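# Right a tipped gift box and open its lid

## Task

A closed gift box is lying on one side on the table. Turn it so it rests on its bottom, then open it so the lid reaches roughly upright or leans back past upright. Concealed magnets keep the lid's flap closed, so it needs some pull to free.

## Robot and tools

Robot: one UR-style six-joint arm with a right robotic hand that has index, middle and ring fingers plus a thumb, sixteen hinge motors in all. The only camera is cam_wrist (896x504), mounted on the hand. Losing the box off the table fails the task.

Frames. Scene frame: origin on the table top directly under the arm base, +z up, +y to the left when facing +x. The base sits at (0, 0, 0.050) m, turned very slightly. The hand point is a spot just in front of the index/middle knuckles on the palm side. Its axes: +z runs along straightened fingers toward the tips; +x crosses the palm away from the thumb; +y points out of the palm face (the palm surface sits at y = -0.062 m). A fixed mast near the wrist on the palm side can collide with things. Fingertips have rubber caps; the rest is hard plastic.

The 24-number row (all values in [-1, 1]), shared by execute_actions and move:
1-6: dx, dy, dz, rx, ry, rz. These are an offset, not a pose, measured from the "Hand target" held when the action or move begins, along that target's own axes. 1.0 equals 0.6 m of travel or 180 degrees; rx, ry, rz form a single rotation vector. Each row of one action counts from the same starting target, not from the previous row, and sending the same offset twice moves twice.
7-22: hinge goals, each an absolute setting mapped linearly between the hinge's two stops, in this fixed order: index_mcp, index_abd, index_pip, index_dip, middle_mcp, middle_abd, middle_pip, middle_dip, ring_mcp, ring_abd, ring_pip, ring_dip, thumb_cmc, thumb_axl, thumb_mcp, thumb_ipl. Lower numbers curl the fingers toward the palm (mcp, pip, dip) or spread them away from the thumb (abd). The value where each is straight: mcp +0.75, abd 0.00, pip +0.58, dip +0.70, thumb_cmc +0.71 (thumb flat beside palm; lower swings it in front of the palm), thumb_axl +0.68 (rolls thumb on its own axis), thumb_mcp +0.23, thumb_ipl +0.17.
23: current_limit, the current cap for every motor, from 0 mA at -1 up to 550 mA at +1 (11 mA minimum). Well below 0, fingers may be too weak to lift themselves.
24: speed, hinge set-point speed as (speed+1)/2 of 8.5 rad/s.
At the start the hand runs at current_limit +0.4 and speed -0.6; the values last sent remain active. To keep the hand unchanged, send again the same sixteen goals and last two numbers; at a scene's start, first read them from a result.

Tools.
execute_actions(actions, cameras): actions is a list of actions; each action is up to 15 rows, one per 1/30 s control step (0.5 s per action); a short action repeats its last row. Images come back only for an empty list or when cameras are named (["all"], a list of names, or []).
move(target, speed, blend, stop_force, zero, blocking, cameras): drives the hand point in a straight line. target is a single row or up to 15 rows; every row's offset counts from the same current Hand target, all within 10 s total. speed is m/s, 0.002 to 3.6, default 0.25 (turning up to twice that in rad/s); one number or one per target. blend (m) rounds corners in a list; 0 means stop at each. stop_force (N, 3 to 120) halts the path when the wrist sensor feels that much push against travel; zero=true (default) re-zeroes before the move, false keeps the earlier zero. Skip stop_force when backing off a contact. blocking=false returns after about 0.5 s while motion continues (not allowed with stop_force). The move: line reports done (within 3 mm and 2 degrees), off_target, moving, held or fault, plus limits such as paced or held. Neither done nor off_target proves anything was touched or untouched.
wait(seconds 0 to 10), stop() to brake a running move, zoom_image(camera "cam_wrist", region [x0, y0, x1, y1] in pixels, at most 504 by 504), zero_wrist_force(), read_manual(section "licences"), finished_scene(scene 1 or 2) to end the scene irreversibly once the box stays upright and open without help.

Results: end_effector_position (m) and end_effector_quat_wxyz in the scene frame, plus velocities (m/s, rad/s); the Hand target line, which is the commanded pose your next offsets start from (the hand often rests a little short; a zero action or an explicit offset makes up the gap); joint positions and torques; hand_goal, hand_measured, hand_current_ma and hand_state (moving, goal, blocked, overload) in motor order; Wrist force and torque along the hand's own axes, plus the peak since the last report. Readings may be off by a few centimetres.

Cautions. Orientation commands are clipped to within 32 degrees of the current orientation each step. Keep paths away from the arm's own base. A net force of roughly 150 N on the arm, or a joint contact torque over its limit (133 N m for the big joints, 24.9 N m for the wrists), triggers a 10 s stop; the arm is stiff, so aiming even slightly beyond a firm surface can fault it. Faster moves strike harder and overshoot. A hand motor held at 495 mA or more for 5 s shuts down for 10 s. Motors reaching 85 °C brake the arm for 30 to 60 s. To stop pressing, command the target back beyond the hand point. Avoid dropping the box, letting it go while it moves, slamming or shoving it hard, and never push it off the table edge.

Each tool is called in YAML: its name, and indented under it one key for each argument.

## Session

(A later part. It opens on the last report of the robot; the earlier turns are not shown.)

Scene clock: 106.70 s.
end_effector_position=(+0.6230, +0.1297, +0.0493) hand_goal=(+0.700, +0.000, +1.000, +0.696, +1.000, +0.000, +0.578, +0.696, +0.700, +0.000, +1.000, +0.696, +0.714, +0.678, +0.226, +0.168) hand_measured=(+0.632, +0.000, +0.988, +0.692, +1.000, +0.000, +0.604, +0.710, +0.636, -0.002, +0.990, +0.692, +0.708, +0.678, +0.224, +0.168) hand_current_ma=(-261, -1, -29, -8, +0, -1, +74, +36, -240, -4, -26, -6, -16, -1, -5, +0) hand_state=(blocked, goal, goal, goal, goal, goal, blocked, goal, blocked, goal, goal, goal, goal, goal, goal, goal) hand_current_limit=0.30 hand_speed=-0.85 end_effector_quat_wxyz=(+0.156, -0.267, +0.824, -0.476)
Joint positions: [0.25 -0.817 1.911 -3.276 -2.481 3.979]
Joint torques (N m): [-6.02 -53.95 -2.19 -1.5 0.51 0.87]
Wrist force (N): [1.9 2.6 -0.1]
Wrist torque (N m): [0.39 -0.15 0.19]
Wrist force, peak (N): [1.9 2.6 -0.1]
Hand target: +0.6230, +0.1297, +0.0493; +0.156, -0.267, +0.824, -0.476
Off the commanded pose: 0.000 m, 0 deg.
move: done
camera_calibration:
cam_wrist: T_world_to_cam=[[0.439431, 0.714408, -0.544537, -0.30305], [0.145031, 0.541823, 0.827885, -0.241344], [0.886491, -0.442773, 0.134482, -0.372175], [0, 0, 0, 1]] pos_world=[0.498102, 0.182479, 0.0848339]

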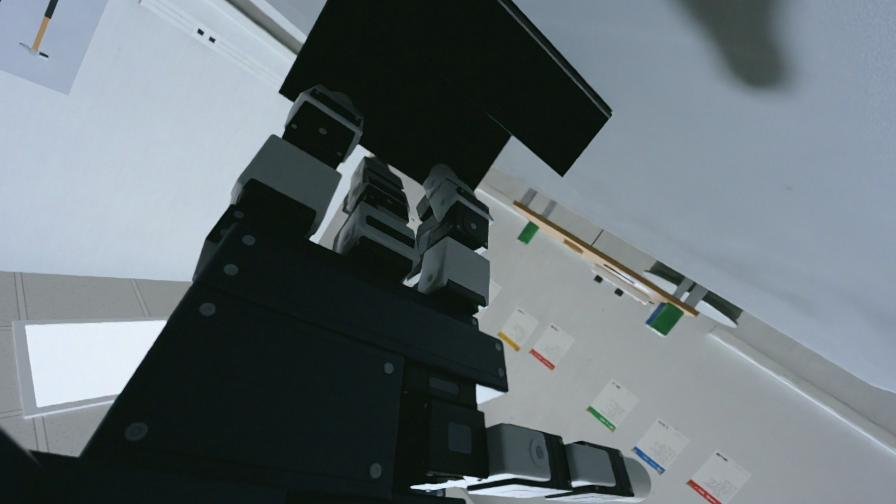

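move:
  target:
    - [0,-0.089,-0.0148,-0.0833,0,0, 0.70,0,1,0.696, 1,0,0.577,0.696, 0.70,0,1,0.696, 0.714,0.678,0.226,0.168, 0.3,-0.85]
    - [0,-0.1751,-0.0064,-0.1667,0,0, 0.70,0,1,0.696, 1,0,0.577,0.696, 0.70,0,1,0.696, 0.714,0.678,0.226,0.168, 0.3,-0.85]
    - [0,-0.2408,0.0072,-0.25,0,0, 0.70,0,1,0.696, 1,0,0.577,0.696, 0.70,0,1,0.696, 0.714,0.678,0.226,0.168, 0.3,-0.85]
  speed: 0.1
  blend: 0.012
  cameras: ["cam_wrist"]

Scene clock: 114.30 s.
end_effector_position=(+0.6672, +0.0682, +0.1723) hand_goal=(+0.700, +0.000, +1.000, +0.696, +1.000, +0.000, +0.578, +0.696, +0.700, +0.000, +1.000, +0.696, +0.714, +0.678, +0.226, +0.168) hand_measured=(+0.646, +0.000, +0.988, +0.692, +1.000, +0.000, +0.600, +0.710, +0.654, -0.002, +0.986, +0.692, +0.708, +0.678, +0.224, +0.168) hand_current_ma=(-199, -1, -32, -8, +0, -1, +64, +36, -165, -4, -35, -7, -16, -1, -5, +0) hand_state=(blocked, goal, goal, goal, goal, goal, blocked, goal, blocked, goal, goal, goal, goal, goal, goal, goal) hand_current_limit=0.30 hand_speed=-0.85 end_effector_quat_wxyz=(+0.042, -0.306, +0.943, -0.124)
Joint positions: [-0.101 -1.05 1.557 -2.257 -1.759 3.92]
Joint torques (N m): [-7.66 -39.02 -28.29 -1.25 1.13 -1.44]
Wrist force (N): [2.5 1.5 1.9]
Wrist torque (N m): [0.14 -0.22 0.30]
Wrist force, peak (N): [2.5 2.6 1.6]
Hand target: +0.6672, +0.0681, +0.1723; +0.042, -0.306, +0.943, -0.124
Off the commanded pose: 0.000 m, 0 deg.
move: done
camera_calibration:
cam_wrist: T_world_to_cam=[[0.265989, 0.950866, -0.158441, -0.178411], [0.549145, -0.0143797, 0.835603, -0.549397], [0.792268, -0.309269, -0.525988, -0.28757], [0, 0, 0, 1]] pos_world=[0.576987, 0.0728083, 0.279552]

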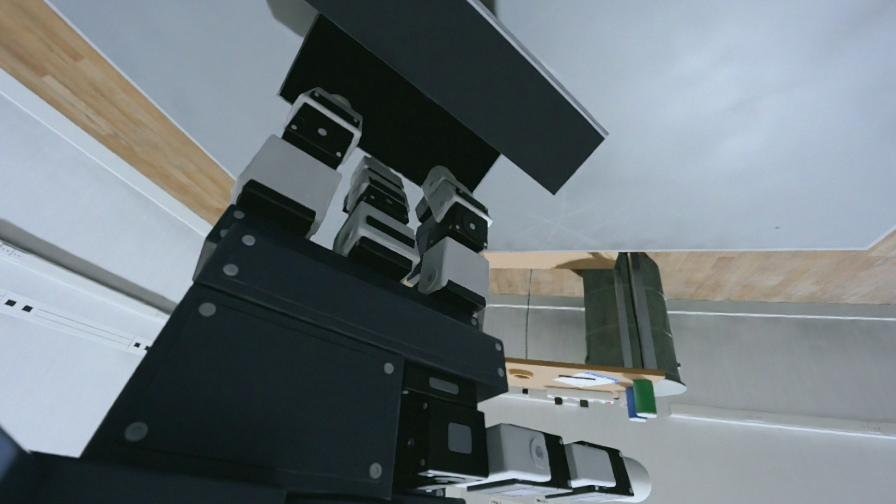

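move:
  target:
    - [0,-0.0617,-0.0162,-0.0833,0,0, 0.70,0,1,0.696, 1,0,0.577,0.696, 0.70,0,1,0.696, 0.714,0.678,0.226,0.168, 0.3,-0.85]
    - [0,-0.123,-0.0107,-0.1667,0,0, 0.70,0,1,0.696, 1,0,0.577,0.696, 0.70,0,1,0.696, 0.714,0.678,0.226,0.168, 0.3,-0.85]
    - [0,-0.1792,0.0157,-0.2444,0,0, 0.70,0,1,0.696, 1,0,0.577,0.696, 0.70,0,1,0.696, 0.714,0.678,0.226,0.168, 0.3,-0.85]
  speed: 0.1
  blend: 0.012
  cameras: ["cam_wrist"]

Scene clock: 119.40 s.
end_effector_position=(+0.7296, -0.0178, +0.1912) hand_goal=(+0.700, +0.000, +1.000, +0.696, +1.000, +0.000, +0.578, +0.696, +0.700, +0.000, +1.000, +0.696, +0.714, +0.678, +0.226, +0.168) hand_measured=(+0.658, +0.002, +0.982, +0.688, +1.000, +0.000, +0.612, +0.710, +0.656, +0.000, +0.986, +0.692, +0.716, +0.678, +0.224, +0.168) hand_current_ma=(-144, +1, -47, -16, +0, -1, +107, +38, -151, -1, -36, -9, +4, -1, -5, +0) hand_state=(blocked, goal, goal, goal, goal, goal, blocked, goal, blocked, goal, goal, goal, goal, goal, goal, goal) hand_current_limit=0.30 hand_speed=-0.85 end_effector_quat_wxyz=(-0.075, -0.300, +0.921, +0.238)
Joint positions: [-0.33 -0.585 0.743 -1.287 -1.311 3.652]
Joint torques (N m): [-7.69 -53.88 -27.57 0.06 2.22 -1.66]
Wrist force (N): [2.5 0.7 0.2]
Wrist torque (N m): [0.24 -0.14 0.35]
Wrist force, peak (N): [2.8 0.6 2.6]
Hand target: +0.7296, -0.0179, +0.1912; -0.076, -0.300, +0.921, +0.238
Off the commanded pose: 0.000 m, 0 deg.
move: done
camera_calibration:
cam_wrist: T_world_to_cam=[[0.300044, 0.901304, 0.31245, -0.226067], [0.835809, -0.406261, 0.369292, -0.727658], [0.45978, 0.150345, -0.875214, -0.0361097], [0, 0, 0, 1]] pos_world=[0.692615, -0.0864351, 0.307749]

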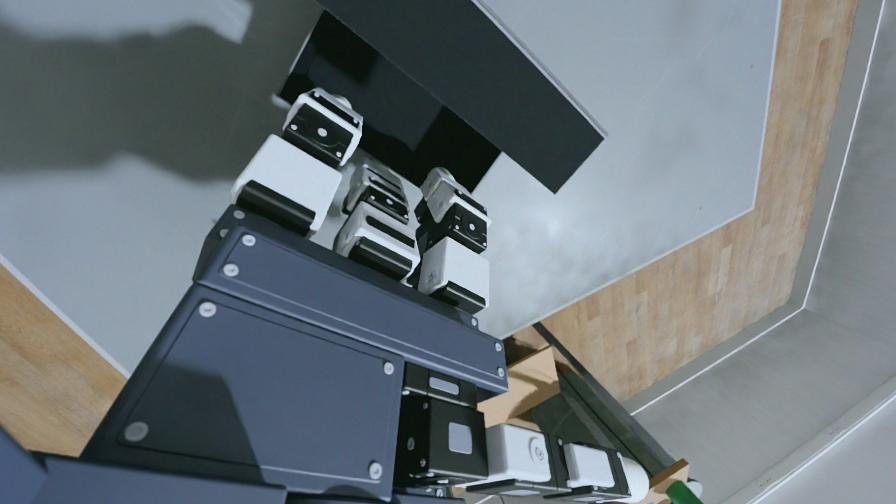

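move:
  target: [0,-0.0202,0.0365,0,0,0, 0.70,0,1,0.696, 1,0,0.577,0.696, 0.70,0,1,0.696, 0.714,0.678,0.226,0.168, 0.3,-0.85]
  speed: 0.02
  stop_force: 3
  cameras: ["cam_wrist"]

zoom_image:
  camera: "cam_wrist"
  region: [260, 0, 640, 220]

Scene clock: 121.03 s.
end_effector_position=(+0.7296, -0.0179, +0.1888) hand_goal=(+0.700, +0.000, +1.000, +0.696, +1.000, +0.000, +0.578, +0.696, +0.700, +0.000, +1.000, +0.696, +0.714, +0.678, +0.226, +0.168) hand_measured=(+0.662, +0.002, +0.982, +0.688, +1.000, -0.002, +0.614, +0.712, +0.656, +0.000, +0.986, +0.692, +0.716, +0.678, +0.224, +0.168) hand_current_ma=(-132, +2, -47, -16, +0, -3, +109, +41, -151, +0, -37, -9, +4, -1, -5, +0) hand_state=(blocked, goal, goal, goal, goal, goal, blocked, goal, blocked, goal, goal, goal, goal, goal, goal, goal) hand_current_limit=0.30 hand_speed=-0.85 end_effector_quat_wxyz=(-0.075, -0.300, +0.921, +0.238)
Joint positions: [-0.33 -0.583 0.747 -1.292 -1.311 3.652]
Joint torques (N m): [-5.67 -72.29 -29.08 0.14 1.6 -0.77]
Wrist force (N): [2.9 -0.3 2.3]
Wrist torque (N m): [0.07 -0.29 0.32]
Wrist force, peak (N): [2.8 2.3 -3.5]
Hand target: +0.7296, -0.0179, +0.1888; -0.076, -0.300, +0.921, +0.238 (not the last commanded pose)
Off the commanded pose: 0.023 m, 0 deg.
move: contact
camera_calibration:
cam_wrist: T_world_to_cam=[[0.300027, 0.901278, 0.31254, -0.225335], [0.835818, -0.406282, 0.369247, -0.726767], [0.459773, 0.150443, -0.8752, -0.0382013], [0, 0, 0, 1]] pos_world=[0.692615, -0.0864353, 0.305349]

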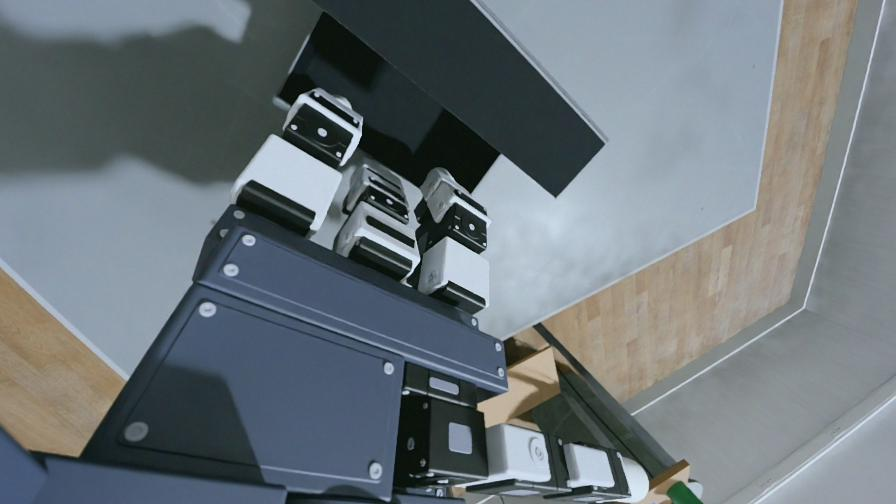

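Scaled by 1.326.

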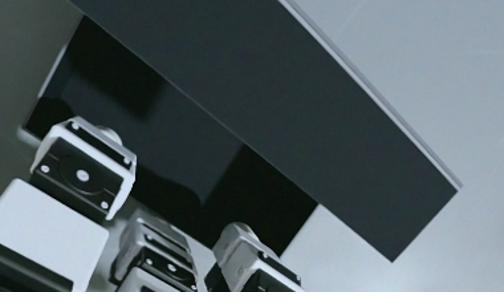

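move:
  target: [0,-0.0073,0.0131,0,0,0, 0.70,0,1,0.696, 1,0,0.577,0.696, 0.70,0,1,0.696, 0.714,0.678,0.226,0.168, 0.3,-0.85]
  speed: 0.01
  stop_force: 4

Scene clock: 122.70 s.
end_effector_position=(+0.7297, -0.0179, +0.1882) hand_goal=(+0.700, +0.000, +1.000, +0.696, +1.000, +0.000, +0.578, +0.696, +0.700, +0.000, +1.000, +0.696, +0.714, +0.678, +0.226, +0.168) hand_measured=(+0.662, +0.002, +0.982, +0.688, +1.000, -0.002, +0.614, +0.712, +0.656, +0.000, +0.986, +0.692, +0.716, +0.678, +0.224, +0.168) hand_current_ma=(-132, +2, -47, -16, +0, -3, +109, +41, -151, +0, -37, -9, +4, -1, -5, +0) hand_state=(blocked, goal, goal, goal, goal, goal, blocked, goal, blocked, goal, goal, goal, goal, goal, goal, goal) hand_current_limit=0.30 hand_speed=-0.85 end_effector_quat_wxyz=(-0.075, -0.300, +0.921, +0.238)
Joint positions: [-0.33 -0.583 0.748 -1.294 -1.311 3.652]
Joint torques (N m): [-3.41 -71.04 -28.27 0.16 1.34 -0.32]
Wrist force (N): [2.4 0.7 0.6]
Wrist torque (N m): [0.20 -0.27 0.30]
Wrist force, peak (N): [2.7 2.9 -4.2]
Hand target: +0.7297, -0.0179, +0.1882; -0.075, -0.300, +0.921, +0.238 (not the last commanded pose)
Off the commanded pose: 0.008 m, 0 deg.
move: contact

move:
  target: [0,0,0,0,0,0, 0.6,0,1,0.696, 1,0,0.577,0.696, 0.6,0,1,0.696, 0.714,0.678,0.226,0.168, 0.3,-0.95]

move:
  target: [0,0,0,0,0,0, 0.5,0,1,0.696, 1,0,0.577,0.696, 0.5,0,1,0.696, 0.714,0.678,0.226,0.168, 0.3,-0.9]
  cameras: ["cam_wrist"]

zoom_image:
  camera: "cam_wrist"
  region: [260, 0, 640, 220]

Scene clock: 124.07 s.
end_effector_position=(+0.7297, -0.0179, +0.1882) hand_goal=(+0.600, +0.000, +1.000, +0.696, +1.000, +0.000, +0.578, +0.696, +0.600, +0.000, +1.000, +0.696, +0.714, +0.678, +0.226, +0.168) hand_measured=(+0.610, +0.002, +0.994, +0.692, +1.000, -0.002, +0.590, +0.704, +0.610, +0.000, +0.996, +0.692, +0.716, +0.678, +0.224, +0.168) hand_current_ma=(+23, +2, -11, -9, +0, -3, +33, +18, +24, +0, -9, -6, +4, -1, -5, +0) hand_state=(goal, goal, goal, goal, goal, goal, goal, goal, goal, goal, goal, goal, goal, goal, goal, goal) hand_current_limit=0.30 hand_speed=-0.95 end_effector_quat_wxyz=(-0.075, -0.300, +0.921, +0.238)
Joint positions: [-0.33 -0.583 0.748 -1.293 -1.311 3.652]
Joint torques (N m): [-4.32 -70.93 -28.03 -0.36 1.42 -0.58]
Wrist force (N): [2.9 0.1 1.9]
Wrist torque (N m): [0.09 -0.27 0.33]
Wrist force, peak (N): [3.0 -0.1 2.0]
Hand target: +0.7297, -0.0179, +0.1882; -0.075, -0.300, +0.921, +0.238
Off the commanded pose: 0.000 m, 0 deg.
move: done

Scene clock: 124.63 s.
end_effector_position=(+0.7297, -0.0179, +0.1882) hand_goal=(+0.500, +0.000, +1.000, +0.696, +1.000, +0.000, +0.578, +0.696, +0.500, +0.000, +1.000, +0.696, +0.714, +0.678, +0.226, +0.168) hand_measured=(+0.514, +0.002, +0.998, +0.692, +1.000, -0.002, +0.586, +0.702, +0.514, +0.000, +0.998, +0.694, +0.716, +0.678, +0.224, +0.168) hand_current_ma=(+39, +2, -5, -6, +0, -3, +20, +12, +38, +0, -4, -5, +4, -1, -5, +0) hand_state=(goal, goal, goal, goal, goal, goal, goal, goal, goal, goal, goal, goal, goal, goal, goal, goal) hand_current_limit=0.30 hand_speed=-0.90 end_effector_quat_wxyz=(-0.075, -0.300, +0.921, +0.238)
Joint positions: [-0.33 -0.583 0.748 -1.293 -1.311 3.652]
Joint torques (N m): [-3.84 -71.39 -27.8 -0.81 1.53 -0.41]
Wrist force (N): [2.9 0.0 1.7]
Wrist torque (N m): [0.10 -0.27 0.32]
Wrist force, peak (N): [3.0 0.2 1.7]
Hand target: +0.7297, -0.0179, +0.1882; -0.075, -0.300, +0.921, +0.238
Off the commanded pose: 0.000 m, 0 deg.
move: done
camera_calibration:
cam_wrist: T_world_to_cam=[[0.299949, 0.901316, 0.312506, -0.225079], [0.835734, -0.406234, 0.36949, -0.726556], [0.459977, 0.150344, -0.87511, -0.0389044], [0, 0, 0, 1]] pos_world=[0.692615, -0.0864352, 0.304748]

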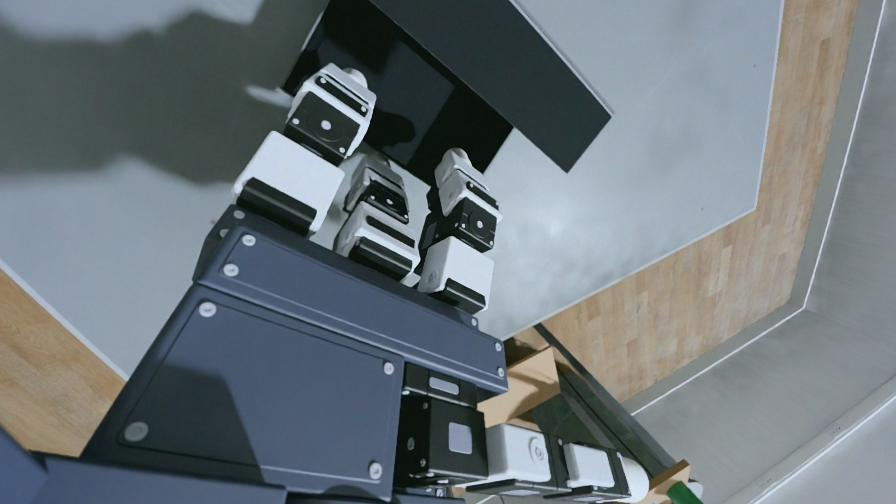

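Scaled by 1.326.

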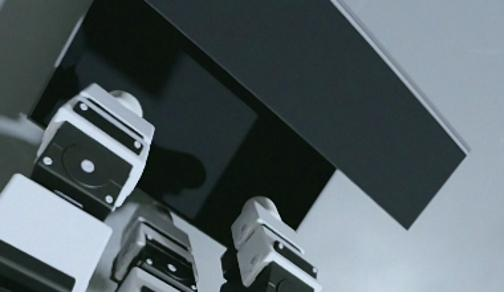

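move:
  target:
    - [0,0.0162,-0.0292,0,0,0, 0.5,0,1,0.696, 1,0,0.577,0.696, 0.5,0,1,0.696, 0.714,0.678,0.226,0.168, 0.3,-0.9]
    - [0,0.0808,-0.1458,0,0,0, 0.5,0,1,0.696, 1,0,0.577,0.696, 0.5,0,1,0.696, 0.714,0.678,0.226,0.168, 0.3,-0.9]
  speed: [0.04,0.2]
  blend: [0.008,0]
  cameras: ["cam_wrist"]

zoom_image:
  camera: "cam_wrist"
  region: [260, 0, 640, 220]

Scene clock: 126.90 s.
end_effector_position=(+0.7292, -0.0179, +0.2882) hand_goal=(+0.500, +0.000, +1.000, +0.696, +1.000, +0.000, +0.578, +0.696, +0.500, +0.000, +1.000, +0.696, +0.714, +0.678, +0.226, +0.168) hand_measured=(+0.514, +0.002, +0.998, +0.692, +1.000, -0.002, +0.582, +0.698, +0.512, +0.000, +0.998, +0.694, +0.716, +0.678, +0.224, +0.168) hand_current_ma=(+37, +2, -5, -6, +0, -3, +6, +5, +35, +0, -4, -5, +4, -1, -5, +0) hand_state=(goal, goal, goal, goal, goal, goal, goal, goal, goal, goal, goal, goal, goal, goal, goal, goal) hand_current_limit=0.30 hand_speed=-0.90 end_effector_quat_wxyz=(-0.075, -0.300, +0.921, +0.238)
Joint positions: [-0.33 -0.598 0.521 -1.052 -1.311 3.652]
Joint torques (N m): [5.75 -54.58 -27.26 0.09 -0.86 -1.63]
Wrist force (N): [2.8 0.2 1.5]
Wrist torque (N m): [0.09 -0.23 0.32]
Wrist force, peak (N): [2.7 -0.5 2.5]
Hand target: +0.7293, -0.0179, +0.2882; -0.075, -0.300, +0.921, +0.238
Off the commanded pose: 0.000 m, 0 deg.
move: done
camera_calibration:
cam_wrist: T_world_to_cam=[[0.299945, 0.901295, 0.31257, -0.256113], [0.83567, -0.406278, 0.369587, -0.763173], [0.460097, 0.15035, -0.875046, 0.0486096], [0, 0, 0, 1]] pos_world=[0.692215, -0.0865351, 0.404647]

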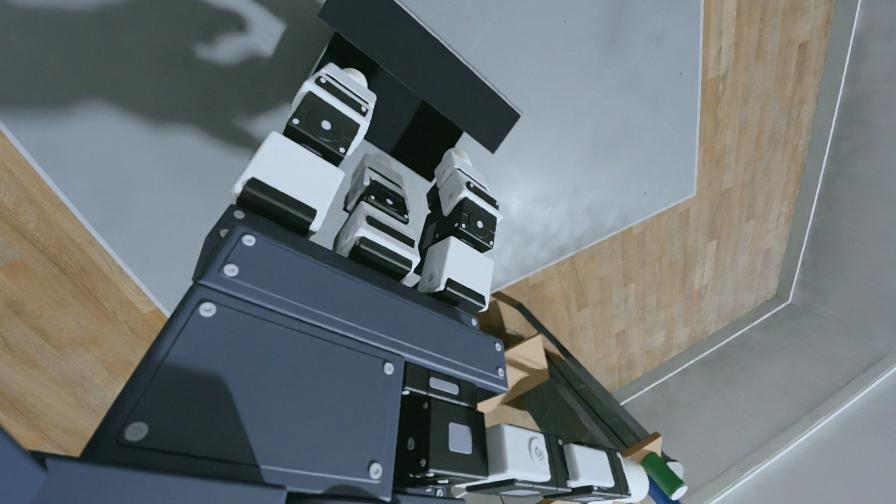

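Scaled by 1.326.

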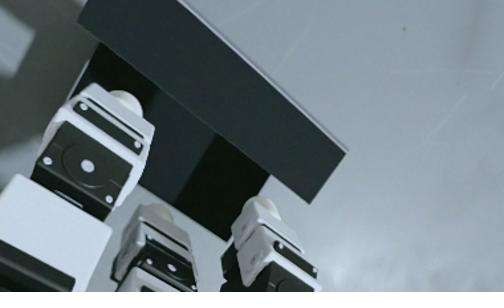

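move:
  target:
    - [0,-0.0243,0.0438,0,0,0, 0.5,0,1,0.696, 1,0,0.577,0.696, 0.5,0,1,0.696, 0.714,0.678,0.226,0.168, 0.3,-0.9]
    - [0,0.0428,0.081,0,0,0, 0.5,0,1,0.696, 1,0,0.577,0.696, 0.5,0,1,0.696, 0.714,0.678,0.226,0.168, 0.3,-0.9]
  speed: [0.15,0.05]
  blend: [0.004,0]
  cameras: ["cam_wrist"]

zoom_image:
  camera: "cam_wrist"
  region: [260, 0, 640, 220]

Scene clock: 132.93 s.
end_effector_position=(+0.7024, +0.0193, +0.2581) hand_goal=(+0.500, +0.000, +1.000, +0.696, +1.000, +0.000, +0.578, +0.696, +0.500, +0.000, +1.000, +0.696, +0.714, +0.678, +0.226, +0.168) hand_measured=(+0.514, +0.002, +0.998, +0.694, +1.000, -0.002, +0.582, +0.698, +0.512, +0.000, +0.998, +0.694, +0.716, +0.678, +0.224, +0.168) hand_current_ma=(+37, +2, -3, -6, +0, -3, +6, +5, +35, +0, -3, -4, +5, -1, -5, +0) hand_state=(goal, goal, goal, goal, goal, goal, goal, goal, goal, goal, goal, goal, goal, goal, goal, goal) hand_current_limit=0.30 hand_speed=-0.90 end_effector_quat_wxyz=(-0.075, -0.300, +0.921, +0.238)
Joint positions: [-0.299 -0.726 0.837 -1.247 -1.298 3.681]
Joint torques (N m): [5.5 -68.76 -10.17 -2.86 2.23 1.46]
Wrist force (N): [2.7 0.3 1.5]
Wrist torque (N m): [0.13 -0.23 0.20]
Wrist force, peak (N): [2.8 -0.3 2.1]
Hand target: +0.7023, +0.0193, +0.2581; -0.075, -0.300, +0.921, +0.238
Off the commanded pose: 0.000 m, 0 deg.
move: done
camera_calibration:
cam_wrist: T_world_to_cam=[[0.299974, 0.901304, 0.312517, -0.272164], [0.835725, -0.406261, 0.36948, -0.714452], [0.459978, 0.150344, -0.87511, 0.0291577], [0, 0, 0, 1]] pos_world=[0.665315, -0.0493351, 0.374548]

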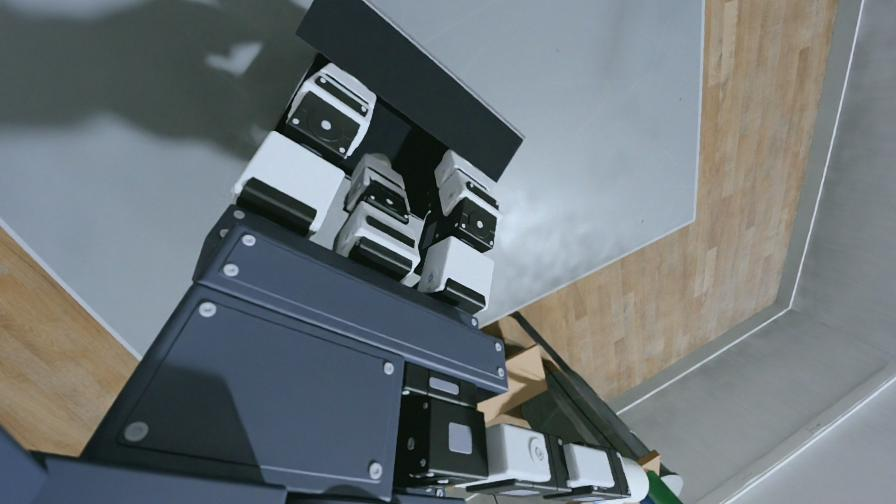

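Scaled by 1.326.

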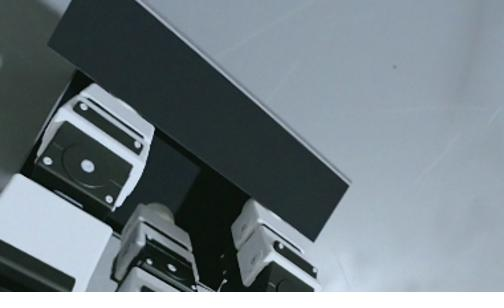

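move:
  target:
    - [0,-0.051,-0.0283,0,0,0, 0.5,0,1,0.696, 1,0,0.577,0.696, 0.5,0,1,0.696, 0.714,0.678,0.226,0.168, 0.3,-0.9]
    - [0,-0.0098,-0.1198,0,0,0, 0.5,0,1,0.696, 1,0,0.577,0.696, 0.5,0,1,0.696, 0.714,0.678,0.226,0.168, 0.3,-0.9]
  speed: [0.08,0.2]
  blend: [0.004,0]
  cameras: ["cam_wrist"]

zoom_image:
  camera: "cam_wrist"
  region: [260, 0, 640, 220]

Scene clock: 135.33 s.
end_effector_position=(+0.7256, -0.0131, +0.3182) hand_goal=(+0.500, +0.000, +1.000, +0.696, +1.000, +0.000, +0.578, +0.696, +0.500, +0.000, +1.000, +0.696, +0.714, +0.678, +0.226, +0.168) hand_measured=(+0.514, +0.002, +0.998, +0.694, +1.000, -0.002, +0.580, +0.698, +0.512, +0.000, +0.998, +0.694, +0.716, +0.678, +0.224, +0.168) hand_current_ma=(+37, +2, -2, -5, +0, -3, +5, +5, +35, +0, -2, -4, +5, -1, -5, +0) hand_state=(goal, goal, goal, goal, goal, goal, goal, goal, goal, goal, goal, goal, goal, goal, goal, goal) hand_current_limit=0.30 hand_speed=-0.90 end_effector_quat_wxyz=(-0.075, -0.300, +0.921, +0.238)
Joint positions: [-0.326 -0.603 0.454 -0.981 -1.309 3.656]
Joint torques (N m): [6.14 -55.61 -29.83 -0.1 -0.91 -1.78]
Wrist force (N): [3.0 0.3 1.6]
Wrist torque (N m): [0.09 -0.28 0.35]
Wrist force, peak (N): [2.8 -0.6 2.5]
Hand target: +0.7256, -0.0131, +0.3182; -0.075, -0.300, +0.921, +0.238
Off the commanded pose: 0.000 m, 0 deg.
move: done
camera_calibration:
cam_wrist: T_world_to_cam=[[0.299945, 0.901295, 0.31257, -0.268797], [0.83567, -0.406278, 0.369587, -0.769178], [0.460097, 0.15035, -0.875046, 0.0758266], [0, 0, 0, 1]] pos_world=[0.688515, -0.0816351, 0.434647]

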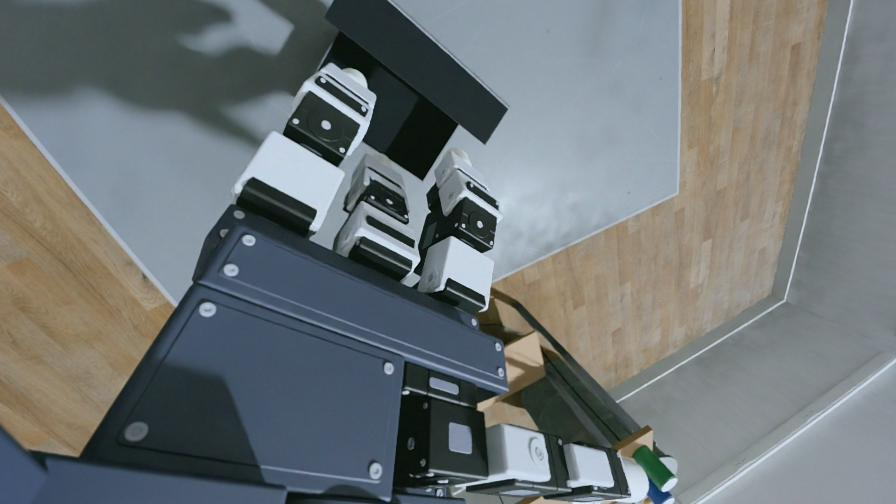

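Scaled by 1.326.

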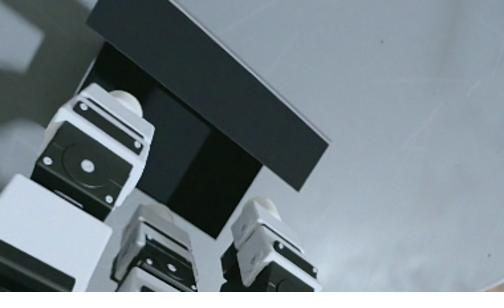

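finished_scene:
  scene: 2

The scene is finished: the task was done.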